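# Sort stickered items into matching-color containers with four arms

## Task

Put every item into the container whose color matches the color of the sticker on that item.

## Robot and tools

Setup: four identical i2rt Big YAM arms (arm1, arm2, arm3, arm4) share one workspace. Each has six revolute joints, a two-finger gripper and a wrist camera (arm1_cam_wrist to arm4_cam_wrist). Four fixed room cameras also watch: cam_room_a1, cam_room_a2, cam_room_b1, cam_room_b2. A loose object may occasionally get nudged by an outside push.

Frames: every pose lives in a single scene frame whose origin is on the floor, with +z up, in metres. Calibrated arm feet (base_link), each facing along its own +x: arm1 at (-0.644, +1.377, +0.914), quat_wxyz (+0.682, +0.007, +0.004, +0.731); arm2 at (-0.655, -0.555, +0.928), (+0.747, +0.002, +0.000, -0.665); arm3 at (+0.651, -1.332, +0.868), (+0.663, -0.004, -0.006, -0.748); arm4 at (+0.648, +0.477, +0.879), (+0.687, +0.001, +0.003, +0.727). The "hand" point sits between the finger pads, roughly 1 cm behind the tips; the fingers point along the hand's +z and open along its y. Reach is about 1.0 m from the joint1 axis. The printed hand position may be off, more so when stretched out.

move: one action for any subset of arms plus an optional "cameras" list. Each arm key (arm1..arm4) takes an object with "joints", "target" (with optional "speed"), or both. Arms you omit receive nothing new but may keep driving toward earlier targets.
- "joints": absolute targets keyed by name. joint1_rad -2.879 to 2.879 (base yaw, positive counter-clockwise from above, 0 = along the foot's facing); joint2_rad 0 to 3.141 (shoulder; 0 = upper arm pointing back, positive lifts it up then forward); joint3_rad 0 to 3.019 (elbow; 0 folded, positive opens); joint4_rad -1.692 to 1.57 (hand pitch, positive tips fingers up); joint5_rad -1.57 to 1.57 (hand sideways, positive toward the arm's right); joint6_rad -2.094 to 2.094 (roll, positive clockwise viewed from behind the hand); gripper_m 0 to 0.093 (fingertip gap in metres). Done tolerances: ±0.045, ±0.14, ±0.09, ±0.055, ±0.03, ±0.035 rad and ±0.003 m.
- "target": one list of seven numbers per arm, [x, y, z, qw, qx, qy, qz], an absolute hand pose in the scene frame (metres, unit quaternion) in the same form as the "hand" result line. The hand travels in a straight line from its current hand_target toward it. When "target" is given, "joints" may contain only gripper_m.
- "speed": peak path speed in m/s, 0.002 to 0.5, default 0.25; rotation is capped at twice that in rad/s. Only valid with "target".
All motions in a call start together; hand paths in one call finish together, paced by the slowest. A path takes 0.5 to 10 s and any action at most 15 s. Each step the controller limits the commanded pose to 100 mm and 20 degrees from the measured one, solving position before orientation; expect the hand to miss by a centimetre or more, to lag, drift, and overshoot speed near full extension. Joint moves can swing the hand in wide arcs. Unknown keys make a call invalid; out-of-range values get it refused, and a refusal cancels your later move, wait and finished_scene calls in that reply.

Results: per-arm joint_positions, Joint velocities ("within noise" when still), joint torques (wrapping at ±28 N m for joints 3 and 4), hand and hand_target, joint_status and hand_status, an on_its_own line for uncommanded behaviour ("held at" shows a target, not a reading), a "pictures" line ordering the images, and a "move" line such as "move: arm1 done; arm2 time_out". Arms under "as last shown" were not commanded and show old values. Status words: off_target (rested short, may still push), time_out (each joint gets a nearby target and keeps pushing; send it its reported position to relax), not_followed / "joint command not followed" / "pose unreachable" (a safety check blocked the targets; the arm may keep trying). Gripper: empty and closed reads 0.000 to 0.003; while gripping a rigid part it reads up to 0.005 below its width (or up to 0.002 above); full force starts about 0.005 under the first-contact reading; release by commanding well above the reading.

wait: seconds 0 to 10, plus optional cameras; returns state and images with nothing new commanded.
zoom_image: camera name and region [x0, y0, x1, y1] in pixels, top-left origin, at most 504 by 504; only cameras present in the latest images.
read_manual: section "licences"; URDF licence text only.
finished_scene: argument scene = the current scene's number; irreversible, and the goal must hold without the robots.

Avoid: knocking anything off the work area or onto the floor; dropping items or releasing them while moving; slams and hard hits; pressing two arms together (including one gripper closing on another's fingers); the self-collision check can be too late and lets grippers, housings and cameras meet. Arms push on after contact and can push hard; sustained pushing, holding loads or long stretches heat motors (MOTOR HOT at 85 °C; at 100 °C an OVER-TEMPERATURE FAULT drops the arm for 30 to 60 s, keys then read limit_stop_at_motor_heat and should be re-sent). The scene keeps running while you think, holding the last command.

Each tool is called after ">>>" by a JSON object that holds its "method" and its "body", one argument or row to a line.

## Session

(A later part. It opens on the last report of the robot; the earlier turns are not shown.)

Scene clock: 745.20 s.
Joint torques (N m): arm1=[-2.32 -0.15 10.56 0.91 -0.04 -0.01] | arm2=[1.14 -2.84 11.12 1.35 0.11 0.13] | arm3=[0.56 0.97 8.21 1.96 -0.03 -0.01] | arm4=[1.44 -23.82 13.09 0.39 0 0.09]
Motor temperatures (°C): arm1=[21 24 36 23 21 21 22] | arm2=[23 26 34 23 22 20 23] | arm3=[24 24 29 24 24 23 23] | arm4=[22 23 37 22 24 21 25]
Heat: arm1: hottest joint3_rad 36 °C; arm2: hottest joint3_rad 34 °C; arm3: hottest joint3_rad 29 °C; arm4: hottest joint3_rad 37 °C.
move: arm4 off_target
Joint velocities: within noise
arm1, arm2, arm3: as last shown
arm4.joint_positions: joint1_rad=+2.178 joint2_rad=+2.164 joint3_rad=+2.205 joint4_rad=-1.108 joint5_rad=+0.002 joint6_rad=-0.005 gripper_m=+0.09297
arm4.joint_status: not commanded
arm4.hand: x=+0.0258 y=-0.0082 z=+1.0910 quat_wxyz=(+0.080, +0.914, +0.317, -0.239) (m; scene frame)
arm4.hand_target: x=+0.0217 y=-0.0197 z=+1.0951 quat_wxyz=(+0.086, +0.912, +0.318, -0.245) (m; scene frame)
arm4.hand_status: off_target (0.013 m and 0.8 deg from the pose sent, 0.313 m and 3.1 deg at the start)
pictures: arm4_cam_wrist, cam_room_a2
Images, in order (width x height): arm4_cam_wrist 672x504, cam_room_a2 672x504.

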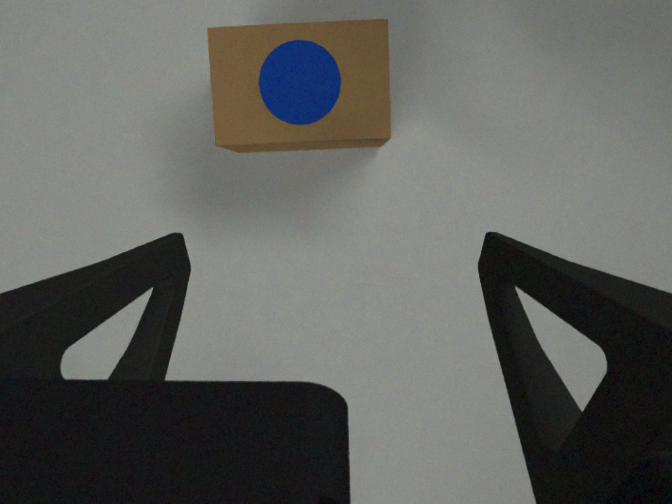

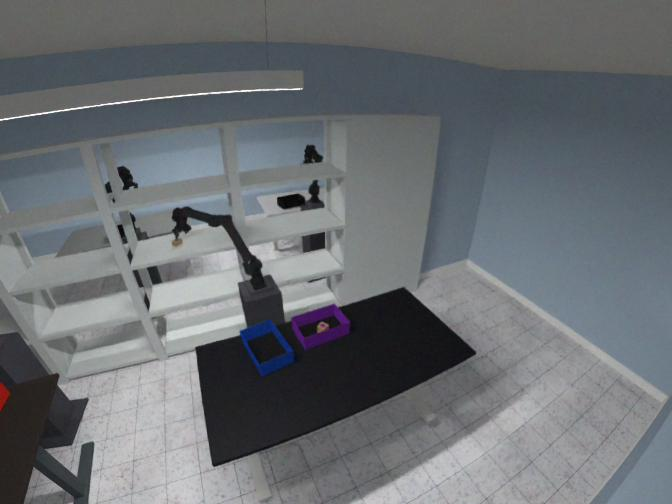

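>>> {"method": "move", "body": {
  "arm4": {"target": [-0.021, -0.069, 1.072, -0.0851, -0.9122, -0.3177, 0.2444], "speed": 0.15},
  "cameras": ["arm4_cam_wrist"]
}}

Scene clock: 758.43 s.
Joint torques (N m): arm1=[-2.78 -0.15 10.63 0.81 -0.04 0] | arm2=[1.08 -2.84 11.11 1.33 0.13 0.13] | arm3=[0.62 0.97 8.27 2.02 -0.05 0.01] | arm4=[1.2 -26.23 12.63 0.47 0.22 0.18]
Motor temperatures (°C): arm1=[21 24 36 23 21 21 21] | arm2=[23 26 35 23 22 20 23] | arm3=[24 24 29 24 24 23 23] | arm4=[22 26 40 22 24 21 25]
Heat: arm1: hottest joint3_rad 36 °C; arm2: hottest joint3_rad 35 °C; arm3: hottest joint3_rad 29 °C; arm4: hottest joint3_rad 40 °C.
move: arm4 off_target
Joint velocities: within noise
arm1.joint_positions: joint1_rad=-2.244 joint2_rad=+0.806 joint3_rad=+1.296 joint4_rad=-1.489 joint5_rad=-0.008 joint6_rad=+0.005 gripper_m=+0.09297
arm1.joint_status: not commanded
arm1.hand: x=-0.4073 y=+1.2187 z=+1.3336 quat_wxyz=(-0.263, -0.286, -0.918, +0.081) (m; scene frame)
arm1.hand_target: x=-0.4120 y=+1.2189 z=+1.3359 quat_wxyz=(-0.262, -0.287, -0.918, +0.082) (m; scene frame)
arm1.hand_status: not commanded
arm2, arm3: as last shown
arm4.joint_positions: joint1_rad=+2.196 joint2_rad=+2.534 joint3_rad=+2.858 joint4_rad=-1.362 joint5_rad=+0.005 joint6_rad=+0.000 gripper_m=+0.09297
arm4.joint_status: not commanded
arm4.hand: x=-0.0188 y=-0.0617 z=+1.0847 quat_wxyz=(+0.087, +0.909, +0.321, -0.252) (m; scene frame)
arm4.hand_target: x=-0.0201 y=-0.0682 z=+1.0719 quat_wxyz=(+0.087, +0.911, +0.317, -0.250) (m; scene frame)
arm4.hand_status: off_target (0.015 m and 1.0 deg from the pose sent, 0.079 m and 0.8 deg at the start)
pictures: arm4_cam_wrist
Images, in order (width x height): arm4_cam_wrist 672x504.

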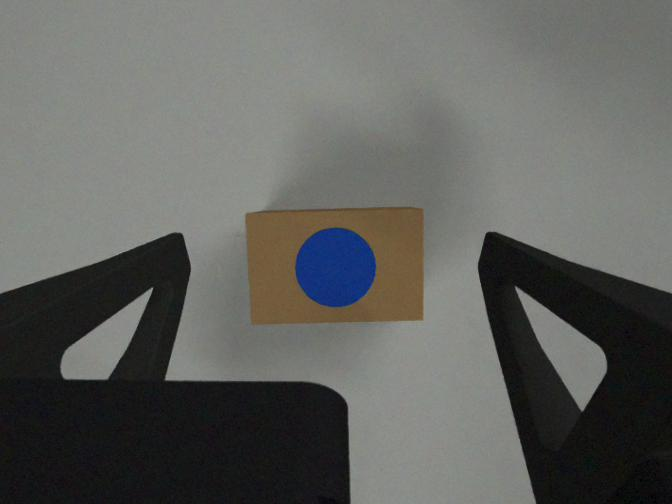

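>>> {"method": "move", "body": {
  "arm4": {"target": [-0.0155, -0.0645, 1.0, -0.0851, -0.9122, -0.3177, 0.2444], "speed": 0.1},
  "cameras": ["arm4_cam_wrist"]
}}

Scene clock: 764.17 s.
Joint torques (N m): arm1=[-2.2 -0.32 10.78 0.95 -0.02 -0.06] | arm2=[1.2 -2.9 11.12 1.32 0.12 0.13] | arm3=[0.44 0.97 8.23 1.94 -0.03 0] | arm4=[0.5 -28.63 8.31 1.26 0.07 0.17]
Motor temperatures (°C): arm1=[21 24 36 23 21 21 21] | arm2=[23 26 35 23 22 20 23] | arm3=[24 24 29 24 24 23 23] | arm4=[22 26 40 22 24 21 25]
Heat: arm1: hottest joint3_rad 36 °C; arm2: hottest joint3_rad 35 °C; arm3: hottest joint3_rad 29 °C; arm4: hottest joint3_rad 40 °C.
move: arm4 off_target
Joint velocities: within noise
arm1, arm2, arm3: as last shown
arm4.joint_positions: joint1_rad=+2.204 joint2_rad=+2.425 joint3_rad=+2.458 joint4_rad=-1.078 joint5_rad=+0.009 joint6_rad=+0.002 gripper_m=+0.09297
arm4.joint_status: not commanded
arm4.hand: x=-0.0140 y=-0.0661 z=+1.0120 quat_wxyz=(+0.085, +0.909, +0.324, -0.249) (m; scene frame)
arm4.hand_target: x=-0.0154 y=-0.0643 z=+0.9999 quat_wxyz=(+0.085, +0.912, +0.318, -0.244) (m; scene frame)
arm4.hand_status: off_target (0.012 m and 1.0 deg from the pose sent, 0.085 m and 1.0 deg at the start)
pictures: arm4_cam_wrist
Images, in order (width x height): arm4_cam_wrist 672x504.

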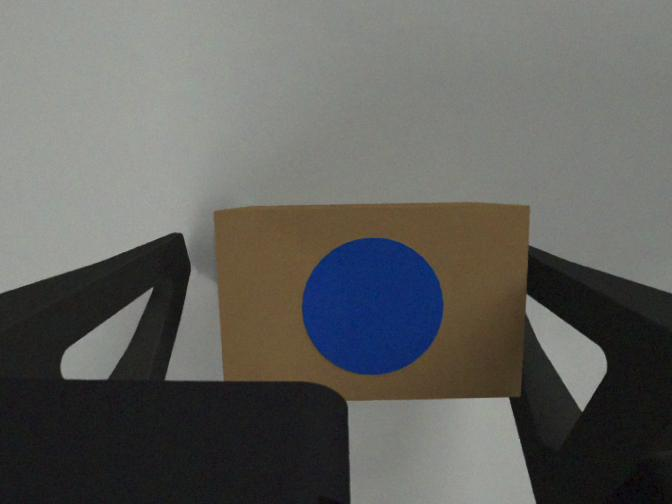

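>>> {"method": "move", "body": {
  "arm4": {"joints": {"gripper_m": 0.058}},
  "cameras": ["arm4_cam_wrist"]
}}

>>> {"method": "move", "body": {
  "arm4": {"target": [0.01, -0.035, 1.05, -0.0851, -0.9122, -0.3177, 0.2444], "speed": 0.15},
  "cameras": ["arm4_cam_wrist"]
}}

>>> {"method": "move", "body": {
  "arm4": {"target": [0.2562, 0.1664, 1.10, -0.0851, -0.9122, -0.3177, 0.2444], "speed": 0.4},
  "cameras": ["arm4_cam_wrist"]
}}

Scene clock: 774.57 s.
Joint torques (N m): arm1=[-3.08 -0.09 10.71 1.05 -0.03 -0.04] | arm2=[1.2 -2.84 11.12 1.35 0.13 0.13] | arm3=[0.56 0.91 8.28 2 -0.03 0] | arm4=[1.14 -28.45 8.31 1.22 -0.01 0.18]
Motor temperatures (°C): arm1=[21 24 36 23 21 21 21] | arm2=[23 26 35 23 22 20 23] | arm3=[24 24 29 24 24 23 23] | arm4=[22 28 39 22 24 21 25]
Heat: arm1: hottest joint3_rad 36 °C; arm2: hottest joint3_rad 35 °C; arm3: hottest joint3_rad 29 °C; arm4: hottest joint3_rad 39 °C.
move: arm4 off_target
Joint velocities: within noise
arm1, arm2, arm3: as last shown
arm4.joint_positions: joint1_rad=+2.202 joint2_rad=+2.425 joint3_rad=+2.457 joint4_rad=-1.077 joint5_rad=+0.010 joint6_rad=+0.002 gripper_m=+0.06931
arm4.joint_status: gripper_m off_target (ended at +0.06934, target +0.05800)
arm4.hand: x=-0.0152 y=-0.0646 z=+1.0118 quat_wxyz=(+0.084, +0.909, +0.323, -0.249) (m; scene frame)
arm4.hand_target: x=-0.0154 y=-0.0643 z=+0.9999 quat_wxyz=(+0.085, +0.912, +0.318, -0.244) (m; scene frame)
arm4.hand_status: not commanded
pictures: arm4_cam_wrist
Images, in order (width x height): arm4_cam_wrist 672x504.

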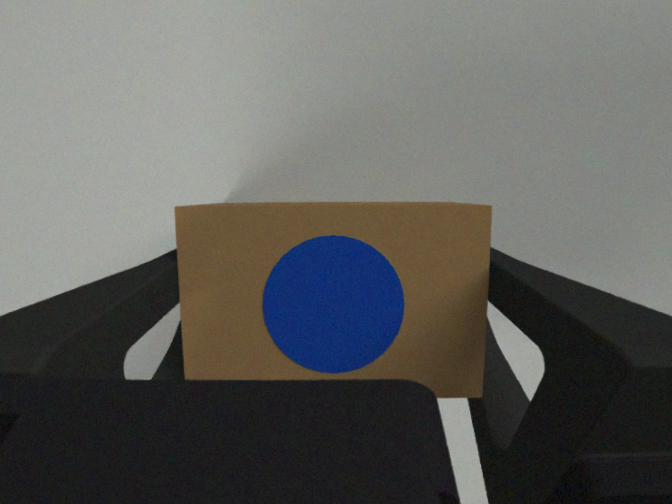

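Scene clock: 775.67 s.
Joint torques (N m): arm1=[-2.49 0.26 10.62 0.85 -0.06 -0.04] | arm2=[1.2 -2.78 11.12 1.36 0.12 0.13] | arm3=[0.5 0.85 8.2 1.96 -0.04 0] | arm4=[0.21 -29.39 8.98 1.1 -0.02 0.11]
Motor temperatures (°C): arm1=[21 24 36 23 21 21 21] | arm2=[23 26 35 23 22 20 23] | arm3=[24 24 29 24 24 23 23] | arm4=[22 28 39 22 24 21 25]
Heat: arm1: hottest joint3_rad 36 °C; arm2: hottest joint3_rad 35 °C; arm3: hottest joint3_rad 29 °C; arm4: hottest joint3_rad 39 °C.
move: arm4 off_target
Joint velocities: within noise
arm1, arm2, arm3: as last shown
arm4.joint_positions: joint1_rad=+2.202 joint2_rad=+2.275 joint3_rad=+2.266 joint4_rad=-1.063 joint5_rad=+0.007 joint6_rad=+0.002 gripper_m=+0.06931
arm4.joint_status: not commanded
arm4.hand: x=+0.0152 y=-0.0401 z=+1.0395 quat_wxyz=(+0.081, +0.912, +0.325, -0.236) (m; scene frame)
arm4.hand_target: x=+0.0100 y=-0.0350 z=+1.0499 quat_wxyz=(+0.085, +0.912, +0.318, -0.244) (m; scene frame)
arm4.hand_status: off_target (0.013 m and 1.4 deg from the pose sent, 0.054 m and 0.9 deg at the start)
pictures: arm4_cam_wrist
Images, in order (width x height): arm4_cam_wrist 672x504.

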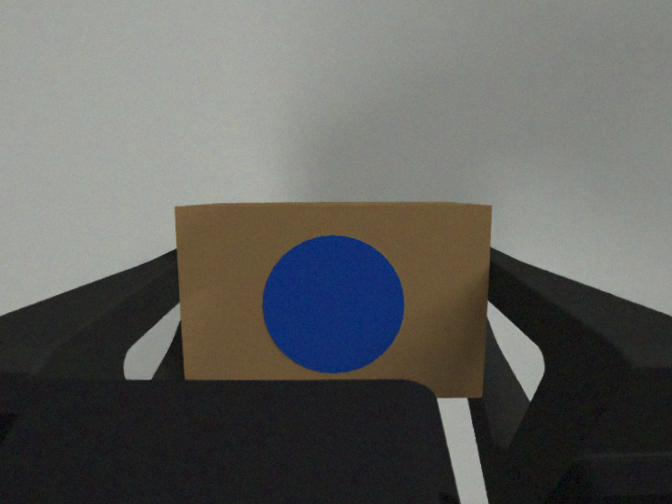

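Scene clock: 777.13 s.
Joint torques (N m): arm1=[-2.43 -0.32 10.58 0.98 0 -0.03] | arm2=[1.26 -2.78 11.07 1.31 0.11 0.13] | arm3=[0.67 1.03 8.27 1.99 -0.04 0] | arm4=[-0.03 -11.46 9.16 0.85 -0.05 0.04]
Motor temperatures (°C): arm1=[21 24 36 23 21 21 21] | arm2=[23 26 35 23 22 20 23] | arm3=[24 24 29 24 24 23 23] | arm4=[22 28 39 22 24 21 25]
Heat: arm1: hottest joint3_rad 36 °C; arm2: hottest joint3_rad 35 °C; arm3: hottest joint3_rad 29 °C; arm4: hottest joint3_rad 39 °C.
move: arm4 done
Joint velocities: within noise
arm1, arm2: as last shown
arm3.joint_positions: joint1_rad=-1.980 joint2_rad=+0.607 joint3_rad=+1.393 joint4_rad=-0.707 joint5_rad=+0.001 joint6_rad=-0.006 gripper_m=+0.09402
arm3.joint_status: not commanded
arm3.hand: x=+0.4221 y=-1.1879 z=+1.5573 quat_wxyz=(+0.190, -0.657, +0.181, +0.707) (m; scene frame)
arm3.hand_target: x=+0.4285 y=-1.1887 z=+1.5641 quat_wxyz=(+0.193, -0.649, +0.184, +0.713) (m; scene frame)
arm3.hand_status: not commanded
arm4.joint_positions: joint1_rad=+2.196 joint2_rad=+1.344 joint3_rad=+1.133 joint4_rad=-0.832 joint5_rad=+0.004 joint6_rad=+0.002 gripper_m=+0.06931
arm4.joint_status: not commanded
arm4.hand: x=+0.2596 y=+0.1639 z=+1.1044 quat_wxyz=(+0.086, +0.910, +0.321, -0.249) (m; scene frame)
arm4.hand_target: x=+0.2563 y=+0.1664 z=+1.1000 quat_wxyz=(+0.085, +0.912, +0.318, -0.244) (m; scene frame)
arm4.hand_status: done (0.006 m and 0.7 deg from the pose sent, 0.323 m and 1.3 deg at the start)
pictures: arm4_cam_wrist
Images, in order (width x height): arm4_cam_wrist 672x504.

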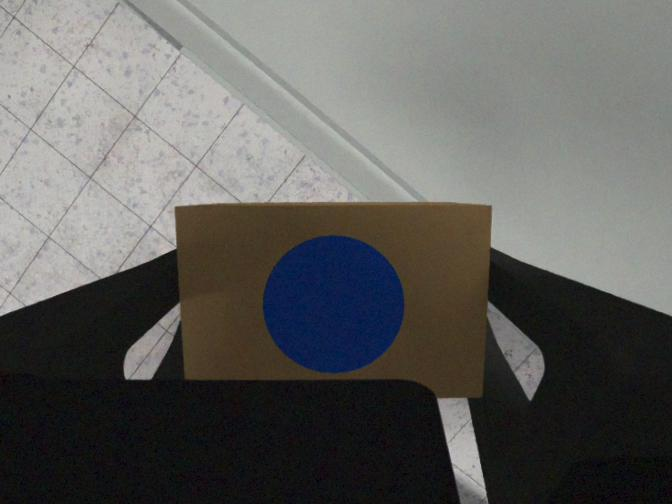

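>>> {"method": "move", "body": {
  "arm4": {"joints": {"joint1_rad": 1.9, "joint2_rad": 0.8, "joint3_rad": 1.3, "joint4_rad": -1.5, "joint5_rad": 0, "joint6_rad": 0}},
  "cameras": []
}}

>>> {"method": "move", "body": {
  "arm4": {"joints": {"joint1_rad": -1.819}},
  "cameras": ["arm4_cam_wrist"]
}}

>>> {"method": "move", "body": {
  "arm4": {"target": [1.13, 0.383, 0.9, 0.2576, 0.0925, 0.9615, -0.0248], "speed": 0.4},
  "cameras": ["arm4_cam_wrist"]
}}

Scene clock: 787.47 s.
Joint torques (N m): arm1=[-2.73 -0.32 10.37 0.94 -0.05 -0.06] | arm2=[1.14 -2.78 11.11 1.32 0.12 0.14] | arm3=[0.56 0.97 8.25 1.99 -0.04 0] | arm4=[1.32 -2.02 9.54 0.59 0.04 0]
Motor temperatures (°C): arm1=[21 24 36 23 21 21 21] | arm2=[23 25 35 23 22 20 23] | arm3=[24 24 29 24 24 23 23] | arm4=[22 27 39 22 24 21 26]
Heat: arm1: hottest joint3_rad 36 °C; arm2: hottest joint3_rad 35 °C; arm3: hottest joint3_rad 29 °C; arm4: hottest joint3_rad 39 °C.
move: arm4 done
Joint velocities: within noise
arm1, arm2, arm3: as last shown
arm4.joint_positions: joint1_rad=+1.891 joint2_rad=+0.800 joint3_rad=+1.283 joint4_rad=-1.490 joint5_rad=+0.002 joint6_rad=+0.002 gripper_m=+0.06932
arm4.joint_status: all done
arm4.hand: x=+0.3926 y=+0.3778 z=+1.2999 quat_wxyz=(+0.053, +0.943, +0.179, -0.276) (m; scene frame)
arm4.hand_target: x=+0.3951 y=+0.3758 z=+1.3066 quat_wxyz=(+0.055, +0.941, +0.184, -0.279) (m; scene frame)
arm4.hand_status: not commanded
pictures: none
No camera images: "cameras" was empty.

Scene clock: 790.03 s.
Joint torques (N m): arm1=[-2.2 0.15 10.58 0.96 -0.07 -0.03] | arm2=[1.03 -2.84 11.12 1.31 0.11 0.13] | arm3=[0.38 0.91 8.27 2 -0.04 -0.01] | arm4=[0.73 -2.37 9.68 0.54 0 0.03]
Motor temperatures (°C): arm1=[21 24 36 23 21 21 21] | arm2=[23 25 35 23 22 20 23] | arm3=[24 24 29 24 24 23 23] | arm4=[22 27 38 22 24 21 26]
Heat: arm1: hottest joint3_rad 36 °C; arm2: hottest joint3_rad 35 °C; arm3: hottest joint3_rad 29 °C; arm4: hottest joint3_rad 38 °C.
move: arm4 done
Joint velocities: within noise
arm1, arm3: as last shown
arm2.joint_positions: joint1_rad=+2.121 joint2_rad=+0.798 joint3_rad=+1.297 joint4_rad=-1.486 joint5_rad=-0.001 joint6_rad=-0.005 gripper_m=+0.09292
arm2.joint_status: not commanded
arm2.hand: x=-0.4382 y=-0.3855 z=+1.3557 quat_wxyz=(-0.273, +0.316, -0.904, -0.095) (m; scene frame)
arm2.hand_target: x=-0.4404 y=-0.3861 z=+1.3548 quat_wxyz=(-0.267, +0.315, -0.906, -0.093) (m; scene frame)
arm2.hand_status: not commanded
arm4.joint_positions: joint1_rad=-1.816 joint2_rad=+0.804 joint3_rad=+1.283 joint4_rad=-1.490 joint5_rad=+0.003 joint6_rad=+0.002 gripper_m=+0.06939
arm4.joint_status: all done
arm4.hand: x=+0.9223 y=+0.4259 z=+1.2961 quat_wxyz=(-0.273, -0.091, -0.957, +0.029) (m; scene frame)
arm4.hand_target: x=+0.9195 y=+0.4259 z=+1.3039 quat_wxyz=(-0.278, -0.091, -0.956, +0.029) (m; scene frame)
arm4.hand_status: not commanded
pictures: arm4_cam_wrist
Images, in order (width x height): arm4_cam_wrist 672x504.

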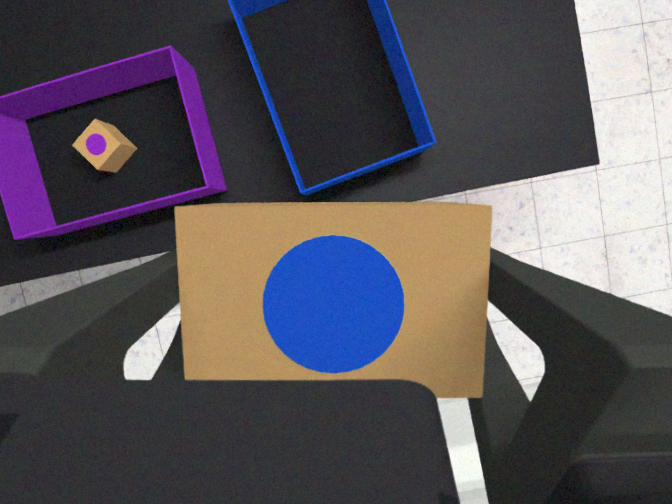

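Scene clock: 791.93 s.
Joint torques (N m): arm1=[-2.9 -0.67 10.69 0.96 -0.04 -0.06] | arm2=[1.03 -2.67 11.11 1.32 0.13 0.14] | arm3=[0.5 0.85 8.23 2.02 -0.03 -0.01] | arm4=[0.15 -13.86 8.57 1.35 -0.02 0.03]
Motor temperatures (°C): arm1=[21 24 36 23 21 21 21] | arm2=[23 25 35 23 22 20 23] | arm3=[24 24 29 24 24 23 23] | arm4=[22 26 38 22 24 21 26]
Heat: arm1: hottest joint3_rad 36 °C; arm2: hottest joint3_rad 35 °C; arm3: hottest joint3_rad 29 °C; arm4: hottest joint3_rad 38 °C.
move: arm4 off_target
Joint velocities: within noise
arm1, arm2, arm3: as last shown
arm4.joint_positions: joint1_rad=-1.816 joint2_rad=+1.604 joint3_rad=+0.769 joint4_rad=-0.269 joint5_rad=-0.002 joint6_rad=+0.002 gripper_m=+0.06939
arm4.joint_status: not commanded
arm4.hand: x=+1.1091 y=+0.3893 z=+0.8812 quat_wxyz=(-0.228, -0.092, -0.969, +0.023) (m; scene frame)
arm4.hand_target: x=+1.1291 y=+0.3831 z=+0.9005 quat_wxyz=(-0.257, -0.092, -0.962, +0.025) (m; scene frame)
arm4.hand_status: off_target (0.029 m and 3.5 deg from the pose sent, 0.449 m and 1.9 deg at the start)
pictures: arm4_cam_wrist
Images, in order (width x height): arm4_cam_wrist 672x504.

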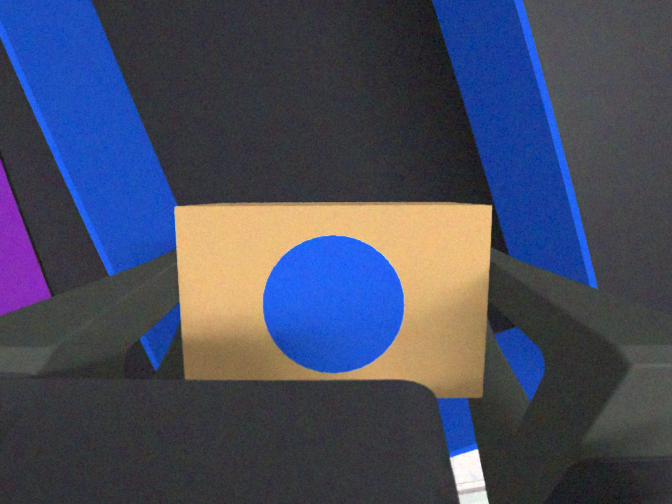

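>>> {"method": "move", "body": {
  "arm4": {"target": [1.135, 0.381, 0.775, 0.2576, 0.0925, 0.9615, -0.0248], "speed": 0.25},
  "cameras": []
}}

>>> {"method": "move", "body": {
  "arm4": {"target": [1.135, 0.381, 0.735, 0.2576, 0.0925, 0.9615, -0.0248], "speed": 0.08},
  "cameras": []
}}

>>> {"method": "move", "body": {
  "arm4": {"target": [1.135, 0.381, 0.725, 0.2576, 0.0925, 0.9615, -0.0248], "speed": 0.06},
  "cameras": ["arm4_cam_wrist"]
}}

Scene clock: 800.50 s.
Joint torques (N m): arm1=[-2.49 -0.09 10.54 0.98 -0.08 0] | arm2=[1.08 -2.73 11.11 1.36 0.12 0.13] | arm3=[0.5 0.97 8.24 1.99 -0.03 0] | arm4=[0.03 -15.68 4.51 1.51 -0.03 0.01]
Motor temperatures (°C): arm1=[21 24 36 23 21 21 21] | arm2=[23 25 35 23 22 20 23] | arm3=[24 24 29 24 24 23 23] | arm4=[22 26 38 22 24 21 26]
Heat: arm1: hottest joint3_rad 36 °C; arm2: hottest joint3_rad 35 °C; arm3: hottest joint3_rad 29 °C; arm4: hottest joint3_rad 38 °C.
move: arm4 done
Joint velocities: within noise
arm1.joint_positions: joint1_rad=-2.244 joint2_rad=+0.806 joint3_rad=+1.296 joint4_rad=-1.489 joint5_rad=-0.008 joint6_rad=+0.005 gripper_m=+0.09297
arm1.joint_status: not commanded
arm1.hand: x=-0.4073 y=+1.2187 z=+1.3336 quat_wxyz=(-0.263, -0.286, -0.918, +0.081) (m; scene frame)
arm1.hand_target: x=-0.4120 y=+1.2189 z=+1.3359 quat_wxyz=(-0.262, -0.287, -0.918, +0.082) (m; scene frame)
arm1.hand_status: not commanded
arm2, arm3: as last shown
arm4.joint_positions: joint1_rad=-1.816 joint2_rad=+1.934 joint3_rad=+0.769 joint4_rad=+0.098 joint5_rad=-0.002 joint6_rad=+0.002 gripper_m=+0.06939
arm4.joint_status: not commanded
arm4.hand: x=+1.1281 y=+0.3852 z=+0.7712 quat_wxyz=(-0.246, -0.091, -0.965, +0.024) (m; scene frame)
arm4.hand_target: x=+1.1350 y=+0.3809 z=+0.7752 quat_wxyz=(-0.258, -0.092, -0.961, +0.025) (m; scene frame)
arm4.hand_status: done (0.009 m and 1.4 deg from the pose sent, 0.110 m and 3.5 deg at the start)
pictures: none
No camera images: "cameras" was empty.

Scene clock: 801.50 s.
Joint torques (N m): arm1=[-3.08 -0.56 10.62 0.88 -0.04 -0.03] | arm2=[1.2 -2.9 11.11 1.36 0.12 0.13] | arm3=[0.56 0.79 8.25 1.96 -0.03 0] | arm4=[0.26 -14.92 4.48 1.36 -0.03 0.03]
Motor temperatures (°C): arm1=[21 24 36 23 21 21 21] | arm2=[23 25 35 23 22 20 23] | arm3=[24 24 29 24 24 23 23] | arm4=[22 26 38 22 24 21 26]
Heat: arm1: hottest joint3_rad 36 °C; arm2: hottest joint3_rad 35 °C; arm3: hottest joint3_rad 29 °C; arm4: hottest joint3_rad 38 °C.
move: arm4 done
Joint velocities: within noise
arm1, arm2, arm3: as last shown
arm4.joint_positions: joint1_rad=-1.816 joint2_rad=+2.034 joint3_rad=+0.771 joint4_rad=+0.204 joint5_rad=-0.002 joint6_rad=+0.001 gripper_m=+0.06939
arm4.joint_status: not commanded
arm4.hand: x=+1.1261 y=+0.3855 z=+0.7375 quat_wxyz=(-0.250, -0.091, -0.964, +0.024) (m; scene frame)
arm4.hand_target: x=+1.1346 y=+0.3810 z=+0.7351 quat_wxyz=(-0.257, -0.093, -0.962, +0.025) (m; scene frame)
arm4.hand_status: done (0.010 m and 1.0 deg from the pose sent, 0.037 m and 1.4 deg at the start)
pictures: none
No camera images: "cameras" was empty.

Scene clock: 802.47 s.
Joint torques (N m): arm1=[-2.43 -0.32 10.62 0.94 0.02 -0.04] | arm2=[1.03 -2.78 11.14 1.32 0.11 0.13] | arm3=[0.56 0.85 8.21 1.99 -0.03 -0.01] | arm4=[0.26 -12.57 4.93 1.33 -0.04 0.03]
Motor temperatures (°C): arm1=[21 24 36 23 21 21 21] | arm2=[23 25 35 23 22 20 23] | arm3=[24 24 29 24 24 23 23] | arm4=[22 26 38 22 24 21 26]
Heat: arm1: hottest joint3_rad 36 °C; arm2: hottest joint3_rad 35 °C; arm3: hottest joint3_rad 29 °C; arm4: hottest joint3_rad 38 °C.
move: arm4 off_target
Joint velocities: within noise
arm1, arm2, arm3: as last shown
arm4.joint_positions: joint1_rad=-1.816 joint2_rad=+2.044 joint3_rad=+0.772 joint4_rad=+0.231 joint5_rad=-0.002 joint6_rad=+0.001 gripper_m=+0.06939
arm4.joint_status: not commanded
arm4.hand: x=+1.1301 y=+0.3847 z=+0.7367 quat_wxyz=(-0.259, -0.091, -0.961, +0.025) (m; scene frame)
arm4.hand_target: x=+1.1344 y=+0.3811 z=+0.7254 quat_wxyz=(-0.258, -0.093, -0.962, +0.025) (m; scene frame)
arm4.hand_status: off_target (0.013 m and 0.3 deg from the pose sent, 0.016 m and 1.0 deg at the start)
pictures: arm4_cam_wrist
Images, in order (width x height): arm4_cam_wrist 672x504.

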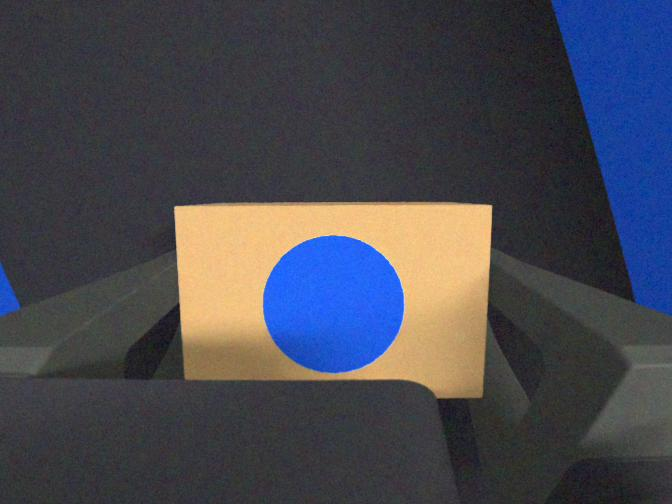

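>>> {"method": "move", "body": {
  "arm4": {"joints": {"gripper_m": 0.093}},
  "cameras": []
}}

>>> {"method": "move", "body": {
  "arm4": {"target": [1.09, 0.393, 0.95, 0.2576, 0.0925, 0.9615, -0.0248], "speed": 0.3},
  "cameras": ["arm4_cam_wrist", "cam_room_a2"]
}}

Scene clock: 806.53 s.
Joint torques (N m): arm1=[-2.61 -0.21 10.61 0.91 -0.06 -0.04] | arm2=[1.14 -2.78 11.12 1.32 0.12 0.14] | arm3=[0.56 0.91 8.24 1.99 -0.04 0] | arm4=[0.32 -12.92 4.63 1.21 0 0.03]
Motor temperatures (°C): arm1=[21 24 36 23 21 21 21] | arm2=[23 25 35 23 22 20 23] | arm3=[24 24 29 24 24 23 23] | arm4=[22 26 37 22 24 21 26]
Heat: arm1: hottest joint3_rad 36 °C; arm2: hottest joint3_rad 35 °C; arm3: hottest joint3_rad 29 °C; arm4: hottest joint3_rad 37 °C.
move: arm4 done
Joint velocities: within noise
arm1, arm2, arm3: as last shown
arm4.joint_positions: joint1_rad=-1.816 joint2_rad=+2.045 joint3_rad=+0.775 joint4_rad=+0.233 joint5_rad=-0.003 joint6_rad=+0.001 gripper_m=+0.09290
arm4.joint_status: all done
arm4.hand: x=+1.1316 y=+0.3846 z=+0.7367 quat_wxyz=(-0.260, -0.090, -0.961, +0.025) (m; scene frame)
arm4.hand_target: x=+1.1343 y=+0.3811 z=+0.7253 quat_wxyz=(-0.257, -0.093, -0.962, +0.025) (m; scene frame)
arm4.hand_status: not commanded
pictures: none
No camera images: "cameras" was empty.

Scene clock: 807.97 s.
Joint torques (N m): arm1=[-2.55 -0.62 10.5 0.84 -0.05 -0.09] | arm2=[1.03 -2.9 11.1 1.33 0.11 0.13] | arm3=[0.62 0.79 8.24 1.95 -0.04 -0.01] | arm4=[0.79 -9.58 9.42 0.57 0.11 0.08]
Motor temperatures (°C): arm1=[21 24 36 23 21 21 21] | arm2=[23 25 35 23 22 20 23] | arm3=[24 24 29 24 24 23 23] | arm4=[22 26 37 22 24 21 26]
Heat: arm1: hottest joint3_rad 36 °C; arm2: hottest joint3_rad 35 °C; arm3: hottest joint3_rad 29 °C; arm4: hottest joint3_rad 37 °C.
move: arm4 off_target
Joint velocities: within noise
arm1, arm2: as last shown
arm3.joint_positions: joint1_rad=-1.980 joint2_rad=+0.607 joint3_rad=+1.393 joint4_rad=-0.707 joint5_rad=+0.001 joint6_rad=-0.006 gripper_m=+0.09402
arm3.joint_status: not commanded
arm3.hand: x=+0.4221 y=-1.1879 z=+1.5573 quat_wxyz=(+0.190, -0.657, +0.181, +0.707) (m; scene frame)
arm3.hand_target: x=+0.4285 y=-1.1887 z=+1.5641 quat_wxyz=(+0.193, -0.649, +0.184, +0.713) (m; scene frame)
arm3.hand_status: not commanded
arm4.joint_positions: joint1_rad=-1.816 joint2_rad=+1.381 joint3_rad=+0.716 joint4_rad=-0.385 joint5_rad=-0.003 joint6_rad=+0.001 gripper_m=+0.09291
arm4.joint_status: not commanded
arm4.hand: x=+1.0803 y=+0.3953 z=+0.9436 quat_wxyz=(-0.254, -0.091, -0.963, +0.025) (m; scene frame)
arm4.hand_target: x=+1.0897 y=+0.3930 z=+0.9500 quat_wxyz=(-0.258, -0.093, -0.961, +0.025) (m; scene frame)
arm4.hand_status: off_target (0.012 m and 0.4 deg from the pose sent, 0.217 m and 0.4 deg at the start)
pictures: arm4_cam_wrist, cam_room_a2
Images, in order (width x height): arm4_cam_wrist 672x504, cam_room_a2 672x504.

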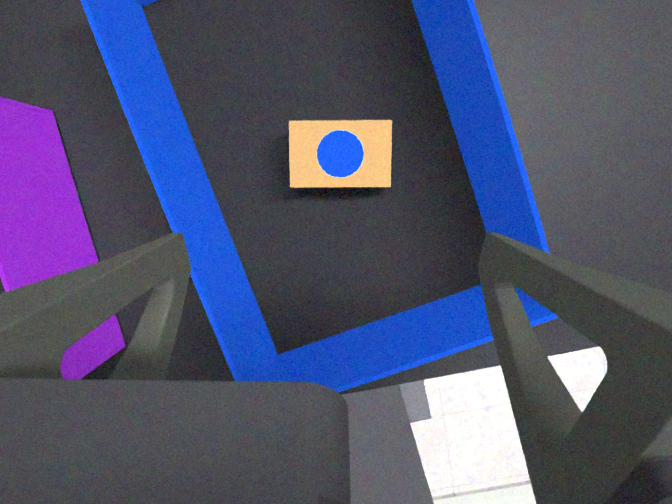

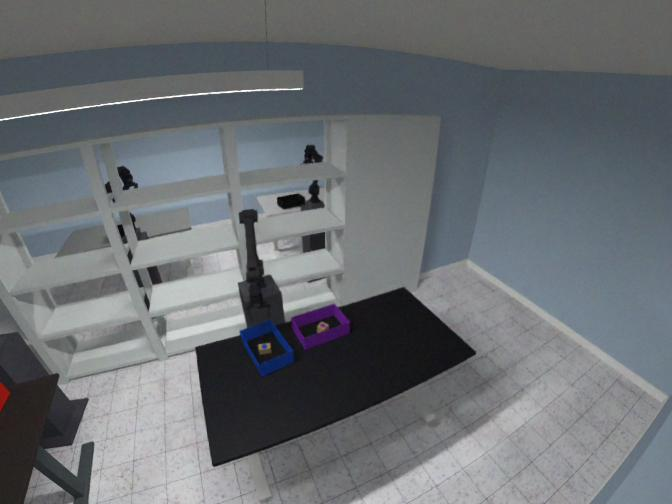

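>>> {"method": "move", "body": {
  "arm1": {"joints": {"joint1_rad": 0.0}},
  "arm2": {"joints": {"joint1_rad": 0.0}},
  "arm3": {"joints": {"joint1_rad": 0.0}},
  "arm4": {"joints": {"joint1_rad": -1.6, "joint2_rad": 1.2, "joint3_rad": 1.4, "joint4_rad": -0.92, "joint5_rad": 0, "joint6_rad": 0}},
  "cameras": []
}}

>>> {"method": "move", "body": {
  "arm1": {"joints": {"joint1_rad": 1.75, "joint2_rad": 1.2, "joint3_rad": 1.4, "joint4_rad": -0.92, "joint5_rad": 0, "joint6_rad": 0}},
  "arm2": {"joints": {"joint1_rad": -1.3, "joint2_rad": 1.2, "joint3_rad": 1.4, "joint4_rad": -0.92, "joint5_rad": 0, "joint6_rad": 0}},
  "arm3": {"joints": {"joint1_rad": 1.65, "joint2_rad": 1.2, "joint3_rad": 1.4, "joint4_rad": -0.92, "joint5_rad": 0, "joint6_rad": 0}},
  "cameras": ["arm1_cam_wrist", "arm2_cam_wrist", "arm3_cam_wrist", "arm4_cam_wrist"]
}}

>>> {"method": "move", "body": {
  "arm1": {"joints": {"joint1_rad": 2.05}},
  "arm2": {"joints": {"joint1_rad": -1.0}},
  "arm3": {"joints": {"joint1_rad": 1.95}},
  "arm4": {"joints": {"joint1_rad": -1.3}},
  "cameras": ["arm1_cam_wrist", "arm2_cam_wrist", "arm3_cam_wrist", "arm4_cam_wrist"]
}}

Scene clock: 874.83 s.
Joint torques (N m): arm1=[-1.38 -0.15 10.55 0.84 0.07 -0.04] | arm2=[0.38 -2.78 11.11 1.35 -0.07 0.13] | arm3=[2.08 1.32 8.09 1.94 -0.01 0] | arm4=[0.26 -9.88 12.71 0.72 0.11 0.01]
Motor temperatures (°C): arm1=[21 24 36 23 21 21 21] | arm2=[23 25 36 22 22 20 23] | arm3=[24 24 29 24 24 23 23] | arm4=[22 24 35 22 24 21 25]
Heat: arm1: hottest joint3_rad 36 °C; arm2: hottest joint3_rad 36 °C; arm3: hottest joint3_rad 29 °C; arm4: hottest joint3_rad 35 °C.
move: arm1 done; arm2 done; arm3 done; arm4 done
Joint velocities: within noise
arm1.joint_positions: joint1_rad=-0.006 joint2_rad=+0.806 joint3_rad=+1.296 joint4_rad=-1.489 joint5_rad=-0.011 joint6_rad=+0.004 gripper_m=+0.09299
arm1.joint_status: all done
arm1.hand: x=-0.6561 y=+1.6542 z=+1.3386 quat_wxyz=(-0.184, +0.697, -0.658, -0.216) (m; scene frame)
arm1.hand_target: x=-0.6571 y=+1.6501 z=+1.3408 quat_wxyz=(-0.185, +0.701, -0.654, -0.215) (m; scene frame)
arm1.hand_status: not commanded
arm2.joint_positions: joint1_rad=+0.004 joint2_rad=+0.798 joint3_rad=+1.297 joint4_rad=-1.486 joint5_rad=+0.003 joint6_rad=-0.005 gripper_m=+0.09295
arm2.joint_status: all done
arm2.hand: x=-0.6234 y=-0.8317 z=+1.3539 quat_wxyz=(-0.213, -0.634, -0.719, +0.191) (m; scene frame)
arm2.hand_target: x=-0.6246 y=-0.8297 z=+1.3531 quat_wxyz=(-0.209, -0.639, -0.716, +0.186) (m; scene frame)
arm2.hand_status: not commanded
arm3.joint_positions: joint1_rad=-0.010 joint2_rad=+0.607 joint3_rad=+1.393 joint4_rad=-0.707 joint5_rad=+0.000 joint6_rad=-0.006 gripper_m=+0.09402
arm3.joint_status: all done
arm3.hand: x=+0.6150 y=-1.5844 z=+1.5630 quat_wxyz=(-0.486, -0.506, -0.445, +0.557) (m; scene frame)
arm3.hand_target: x=+0.6185 y=-1.5788 z=+1.5697 quat_wxyz=(-0.495, -0.499, -0.441, +0.558) (m; scene frame)
arm3.hand_status: not commanded
arm4.joint_positions: joint1_rad=-1.592 joint2_rad=+1.191 joint3_rad=+1.356 joint4_rad=-0.908 joint5_rad=-0.001 joint6_rad=+0.001 gripper_m=+0.09291
arm4.joint_status: all done
arm4.hand: x=+1.1518 y=+0.4963 z=+1.2807 quat_wxyz=(-0.400, +0.017, -0.916, -0.006) (m; scene frame)
arm4.hand_target: x=+1.1568 y=+0.4921 z=+1.2984 quat_wxyz=(-0.410, +0.013, -0.912, -0.004) (m; scene frame)
arm4.hand_status: not commanded
pictures: none
No camera images: "cameras" was empty.

Scene clock: 876.70 s.
Joint torques (N m): arm1=[-1.79 -8.12 14.5 2.21 0.11 -0.02] | arm2=[0.91 -12.28 14.79 2.82 -0.08 0.13] | arm3=[1.38 -10.75 10.82 1.16 0.11 0] | arm4=[0.5 -9.35 12.55 0.75 0.12 0.03]
Motor temperatures (°C): arm1=[21 24 36 23 21 21 21] | arm2=[23 25 36 22 22 20 23] | arm3=[24 24 29 24 24 23 23] | arm4=[22 24 36 22 24 21 25]
Heat: arm1: hottest joint3_rad 36 °C; arm2: hottest joint3_rad 36 °C; arm3: hottest joint3_rad 29 °C; arm4: hottest joint3_rad 36 °C.
move: arm1 done; arm2 done; arm3 done
Joint velocities: within noise
arm1.joint_positions: joint1_rad=+1.752 joint2_rad=+1.218 joint3_rad=+1.369 joint4_rad=-0.935 joint5_rad=-0.002 joint6_rad=+0.004 gripper_m=+0.09301
arm1.joint_status: all done
arm1.hand: x=-1.1285 y=+1.2512 z=+1.3143 quat_wxyz=(+0.047, +0.914, +0.115, -0.387) (m; scene frame)
arm1.hand_target: x=-1.1288 y=+1.2521 z=+1.3430 quat_wxyz=(+0.049, +0.901, +0.114, -0.416) (m; scene frame)
arm1.hand_status: not commanded
arm2.joint_positions: joint1_rad=-1.302 joint2_rad=+1.211 joint3_rad=+1.370 joint4_rad=-0.935 joint5_rad=+0.001 joint6_rad=-0.005 gripper_m=+0.09297
arm2.joint_status: all done
arm2.hand: x=-1.1236 y=-0.7459 z=+1.3236 quat_wxyz=(-0.071, -0.905, -0.180, +0.379) (m; scene frame)
arm2.hand_target: x=-1.1256 y=-0.7479 z=+1.3483 quat_wxyz=(-0.078, -0.894, -0.176, +0.404) (m; scene frame)
arm2.hand_status: not commanded
arm3.joint_positions: joint1_rad=+1.647 joint2_rad=+1.204 joint3_rad=+1.385 joint4_rad=-0.914 joint5_rad=-0.002 joint6_rad=-0.005 gripper_m=+0.09402
arm3.joint_status: all done
arm3.hand: x=+1.1579 y=-1.3484 z=+1.2810 quat_wxyz=(-0.407, -0.015, -0.913, +0.015) (m; scene frame)
arm3.hand_target: x=+1.1571 y=-1.3473 z=+1.2905 quat_wxyz=(-0.414, -0.016, -0.910, +0.015) (m; scene frame)
arm3.hand_status: not commanded
arm4: as last shown
pictures: arm1_cam_wrist, arm2_cam_wrist, arm3_cam_wrist, arm4_cam_wrist
Images, in order (width x height): arm1_cam_wrist 672x504, arm2_cam_wrist 672x504, arm3_cam_wrist 672x504, arm4_cam_wrist 672x504.

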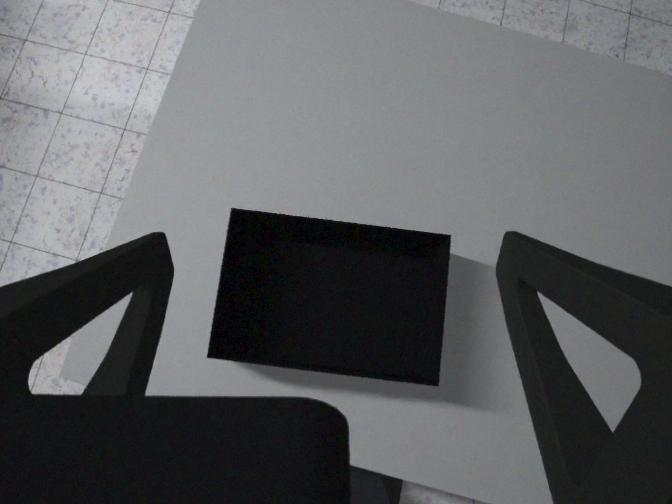

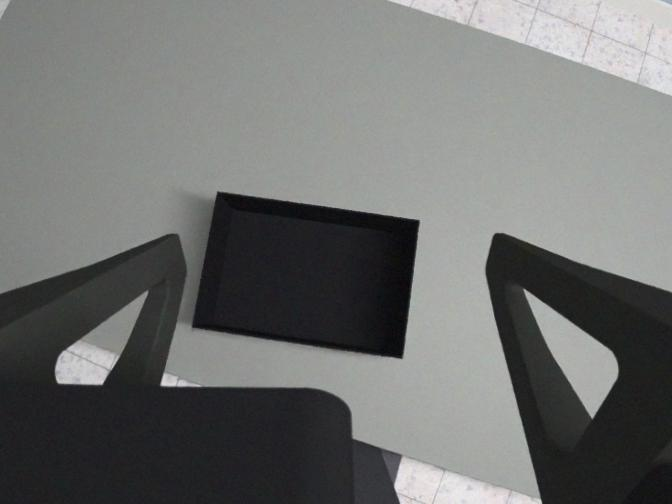

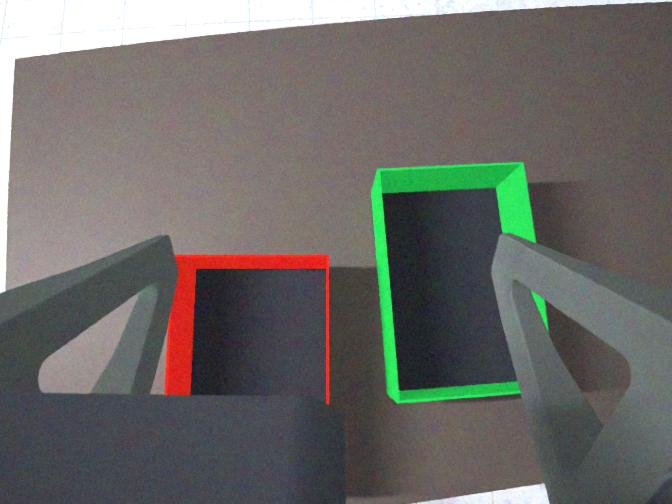

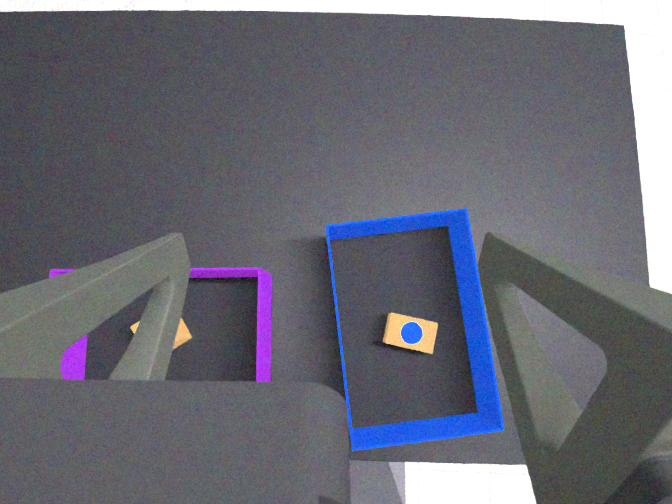

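Scene clock: 877.83 s.
Joint torques (N m): arm1=[-2.96 -8.47 14.34 2.15 0.07 0] | arm2=[0.15 -12.28 14.82 2.82 0 0.11] | arm3=[0.79 -10.87 10.81 1.16 0.06 0.01] | arm4=[-0.09 -9.35 12.66 0.62 0.11 0.02]
Motor temperatures (°C): arm1=[21 24 36 23 21 21 21] | arm2=[23 25 36 23 22 20 23] | arm3=[24 24 29 24 24 23 23] | arm4=[22 24 36 22 24 21 25]
Heat: arm1: hottest joint3_rad 36 °C; arm2: hottest joint3_rad 36 °C; arm3: hottest joint3_rad 29 °C; arm4: hottest joint3_rad 36 °C.
move: arm1 done; arm2 done; arm3 done; arm4 done
Joint velocities: within noise
arm1.joint_positions: joint1_rad=+2.060 joint2_rad=+1.218 joint3_rad=+1.369 joint4_rad=-0.935 joint5_rad=-0.002 joint6_rad=+0.004 gripper_m=+0.09301
arm1.joint_status: all done
arm1.hand: x=-1.0675 y=+1.1082 z=+1.3130 quat_wxyz=(+0.104, +0.886, +0.254, -0.375) (m; scene frame)
arm1.hand_target: x=-1.0702 y=+1.1123 z=+1.3417 quat_wxyz=(+0.109, +0.874, +0.248, -0.404) (m; scene frame)
arm1.hand_status: not commanded
arm2.joint_positions: joint1_rad=-0.991 joint2_rad=+1.211 joint3_rad=+1.370 joint4_rad=-0.935 joint5_rad=+0.000 joint6_rad=-0.005 gripper_m=+0.09297
arm2.joint_status: all done
arm2.hand: x=-1.0431 y=-0.8801 z=+1.3234 quat_wxyz=(-0.130, -0.866, -0.318, +0.363) (m; scene frame)
arm2.hand_target: x=-1.0480 y=-0.8783 z=+1.3480 quat_wxyz=(-0.138, -0.858, -0.308, +0.387) (m; scene frame)
arm2.hand_status: not commanded
arm3.joint_positions: joint1_rad=+1.955 joint2_rad=+1.204 joint3_rad=+1.385 joint4_rad=-0.914 joint5_rad=-0.001 joint6_rad=-0.005 gripper_m=+0.09402
arm3.joint_status: all done
arm3.hand: x=+1.1411 y=-1.1943 z=+1.2789 quat_wxyz=(-0.403, +0.125, -0.905, -0.046) (m; scene frame)
arm3.hand_target: x=+1.1408 y=-1.1967 z=+1.2884 quat_wxyz=(-0.409, +0.120, -0.903, -0.047) (m; scene frame)
arm3.hand_status: not commanded
arm4.joint_positions: joint1_rad=-1.292 joint2_rad=+1.191 joint3_rad=+1.356 joint4_rad=-0.908 joint5_rad=-0.001 joint6_rad=+0.001 gripper_m=+0.09291
arm4.joint_status: all done
arm4.hand: x=+1.1242 y=+0.6437 z=+1.2803 quat_wxyz=(-0.394, +0.153, -0.904, -0.066) (m; scene frame)
arm4.hand_target: x=+1.1303 y=+0.6413 z=+1.2980 quat_wxyz=(-0.405, +0.149, -0.900, -0.066) (m; scene frame)
arm4.hand_status: not commanded
pictures: arm1_cam_wrist, arm2_cam_wrist, arm3_cam_wrist, arm4_cam_wrist
Images, in order (width x height): arm1_cam_wrist 672x504, arm2_cam_wrist 672x504, arm3_cam_wrist 672x504, arm4_cam_wrist 672x504.

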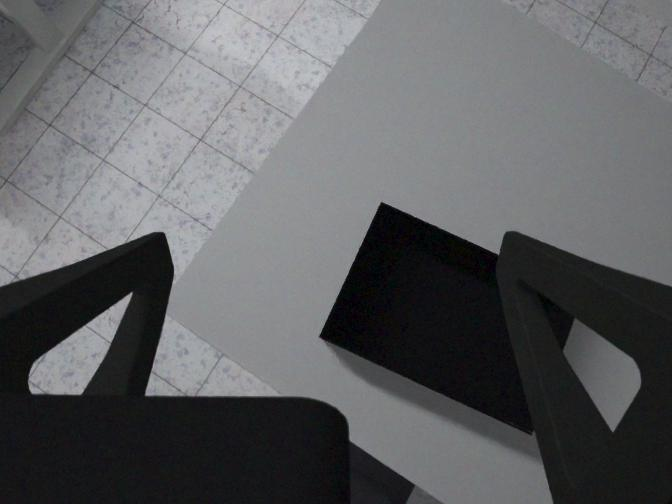

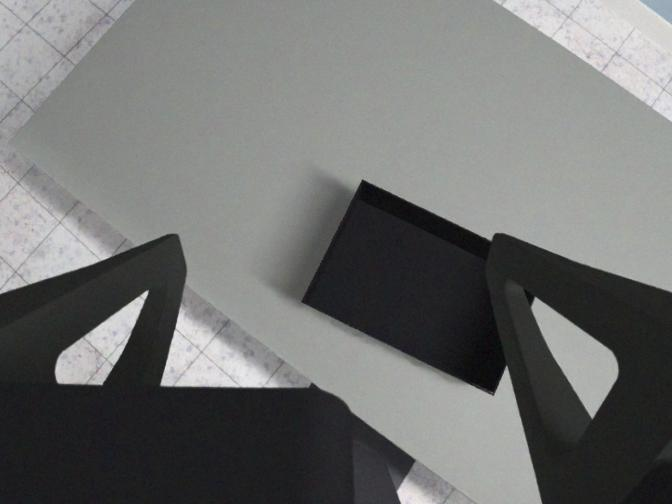

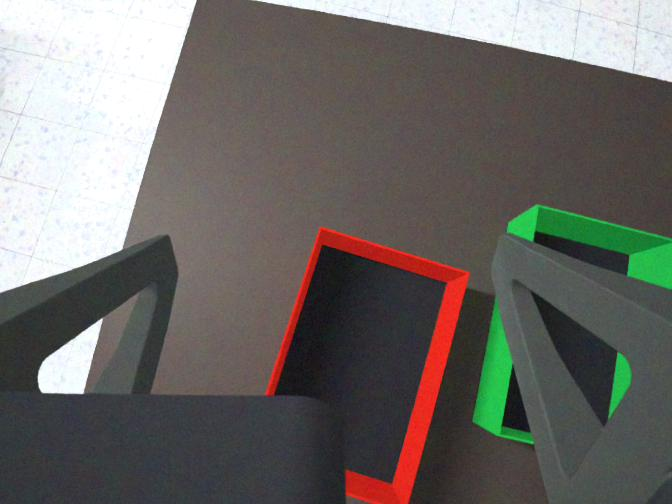

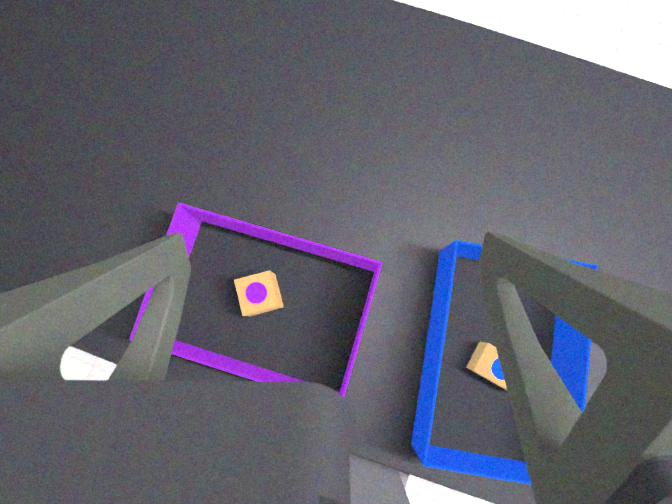

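>>> {"method": "finished_scene", "body": {
  "scene": 1
}}

The scene is finished: the task was done.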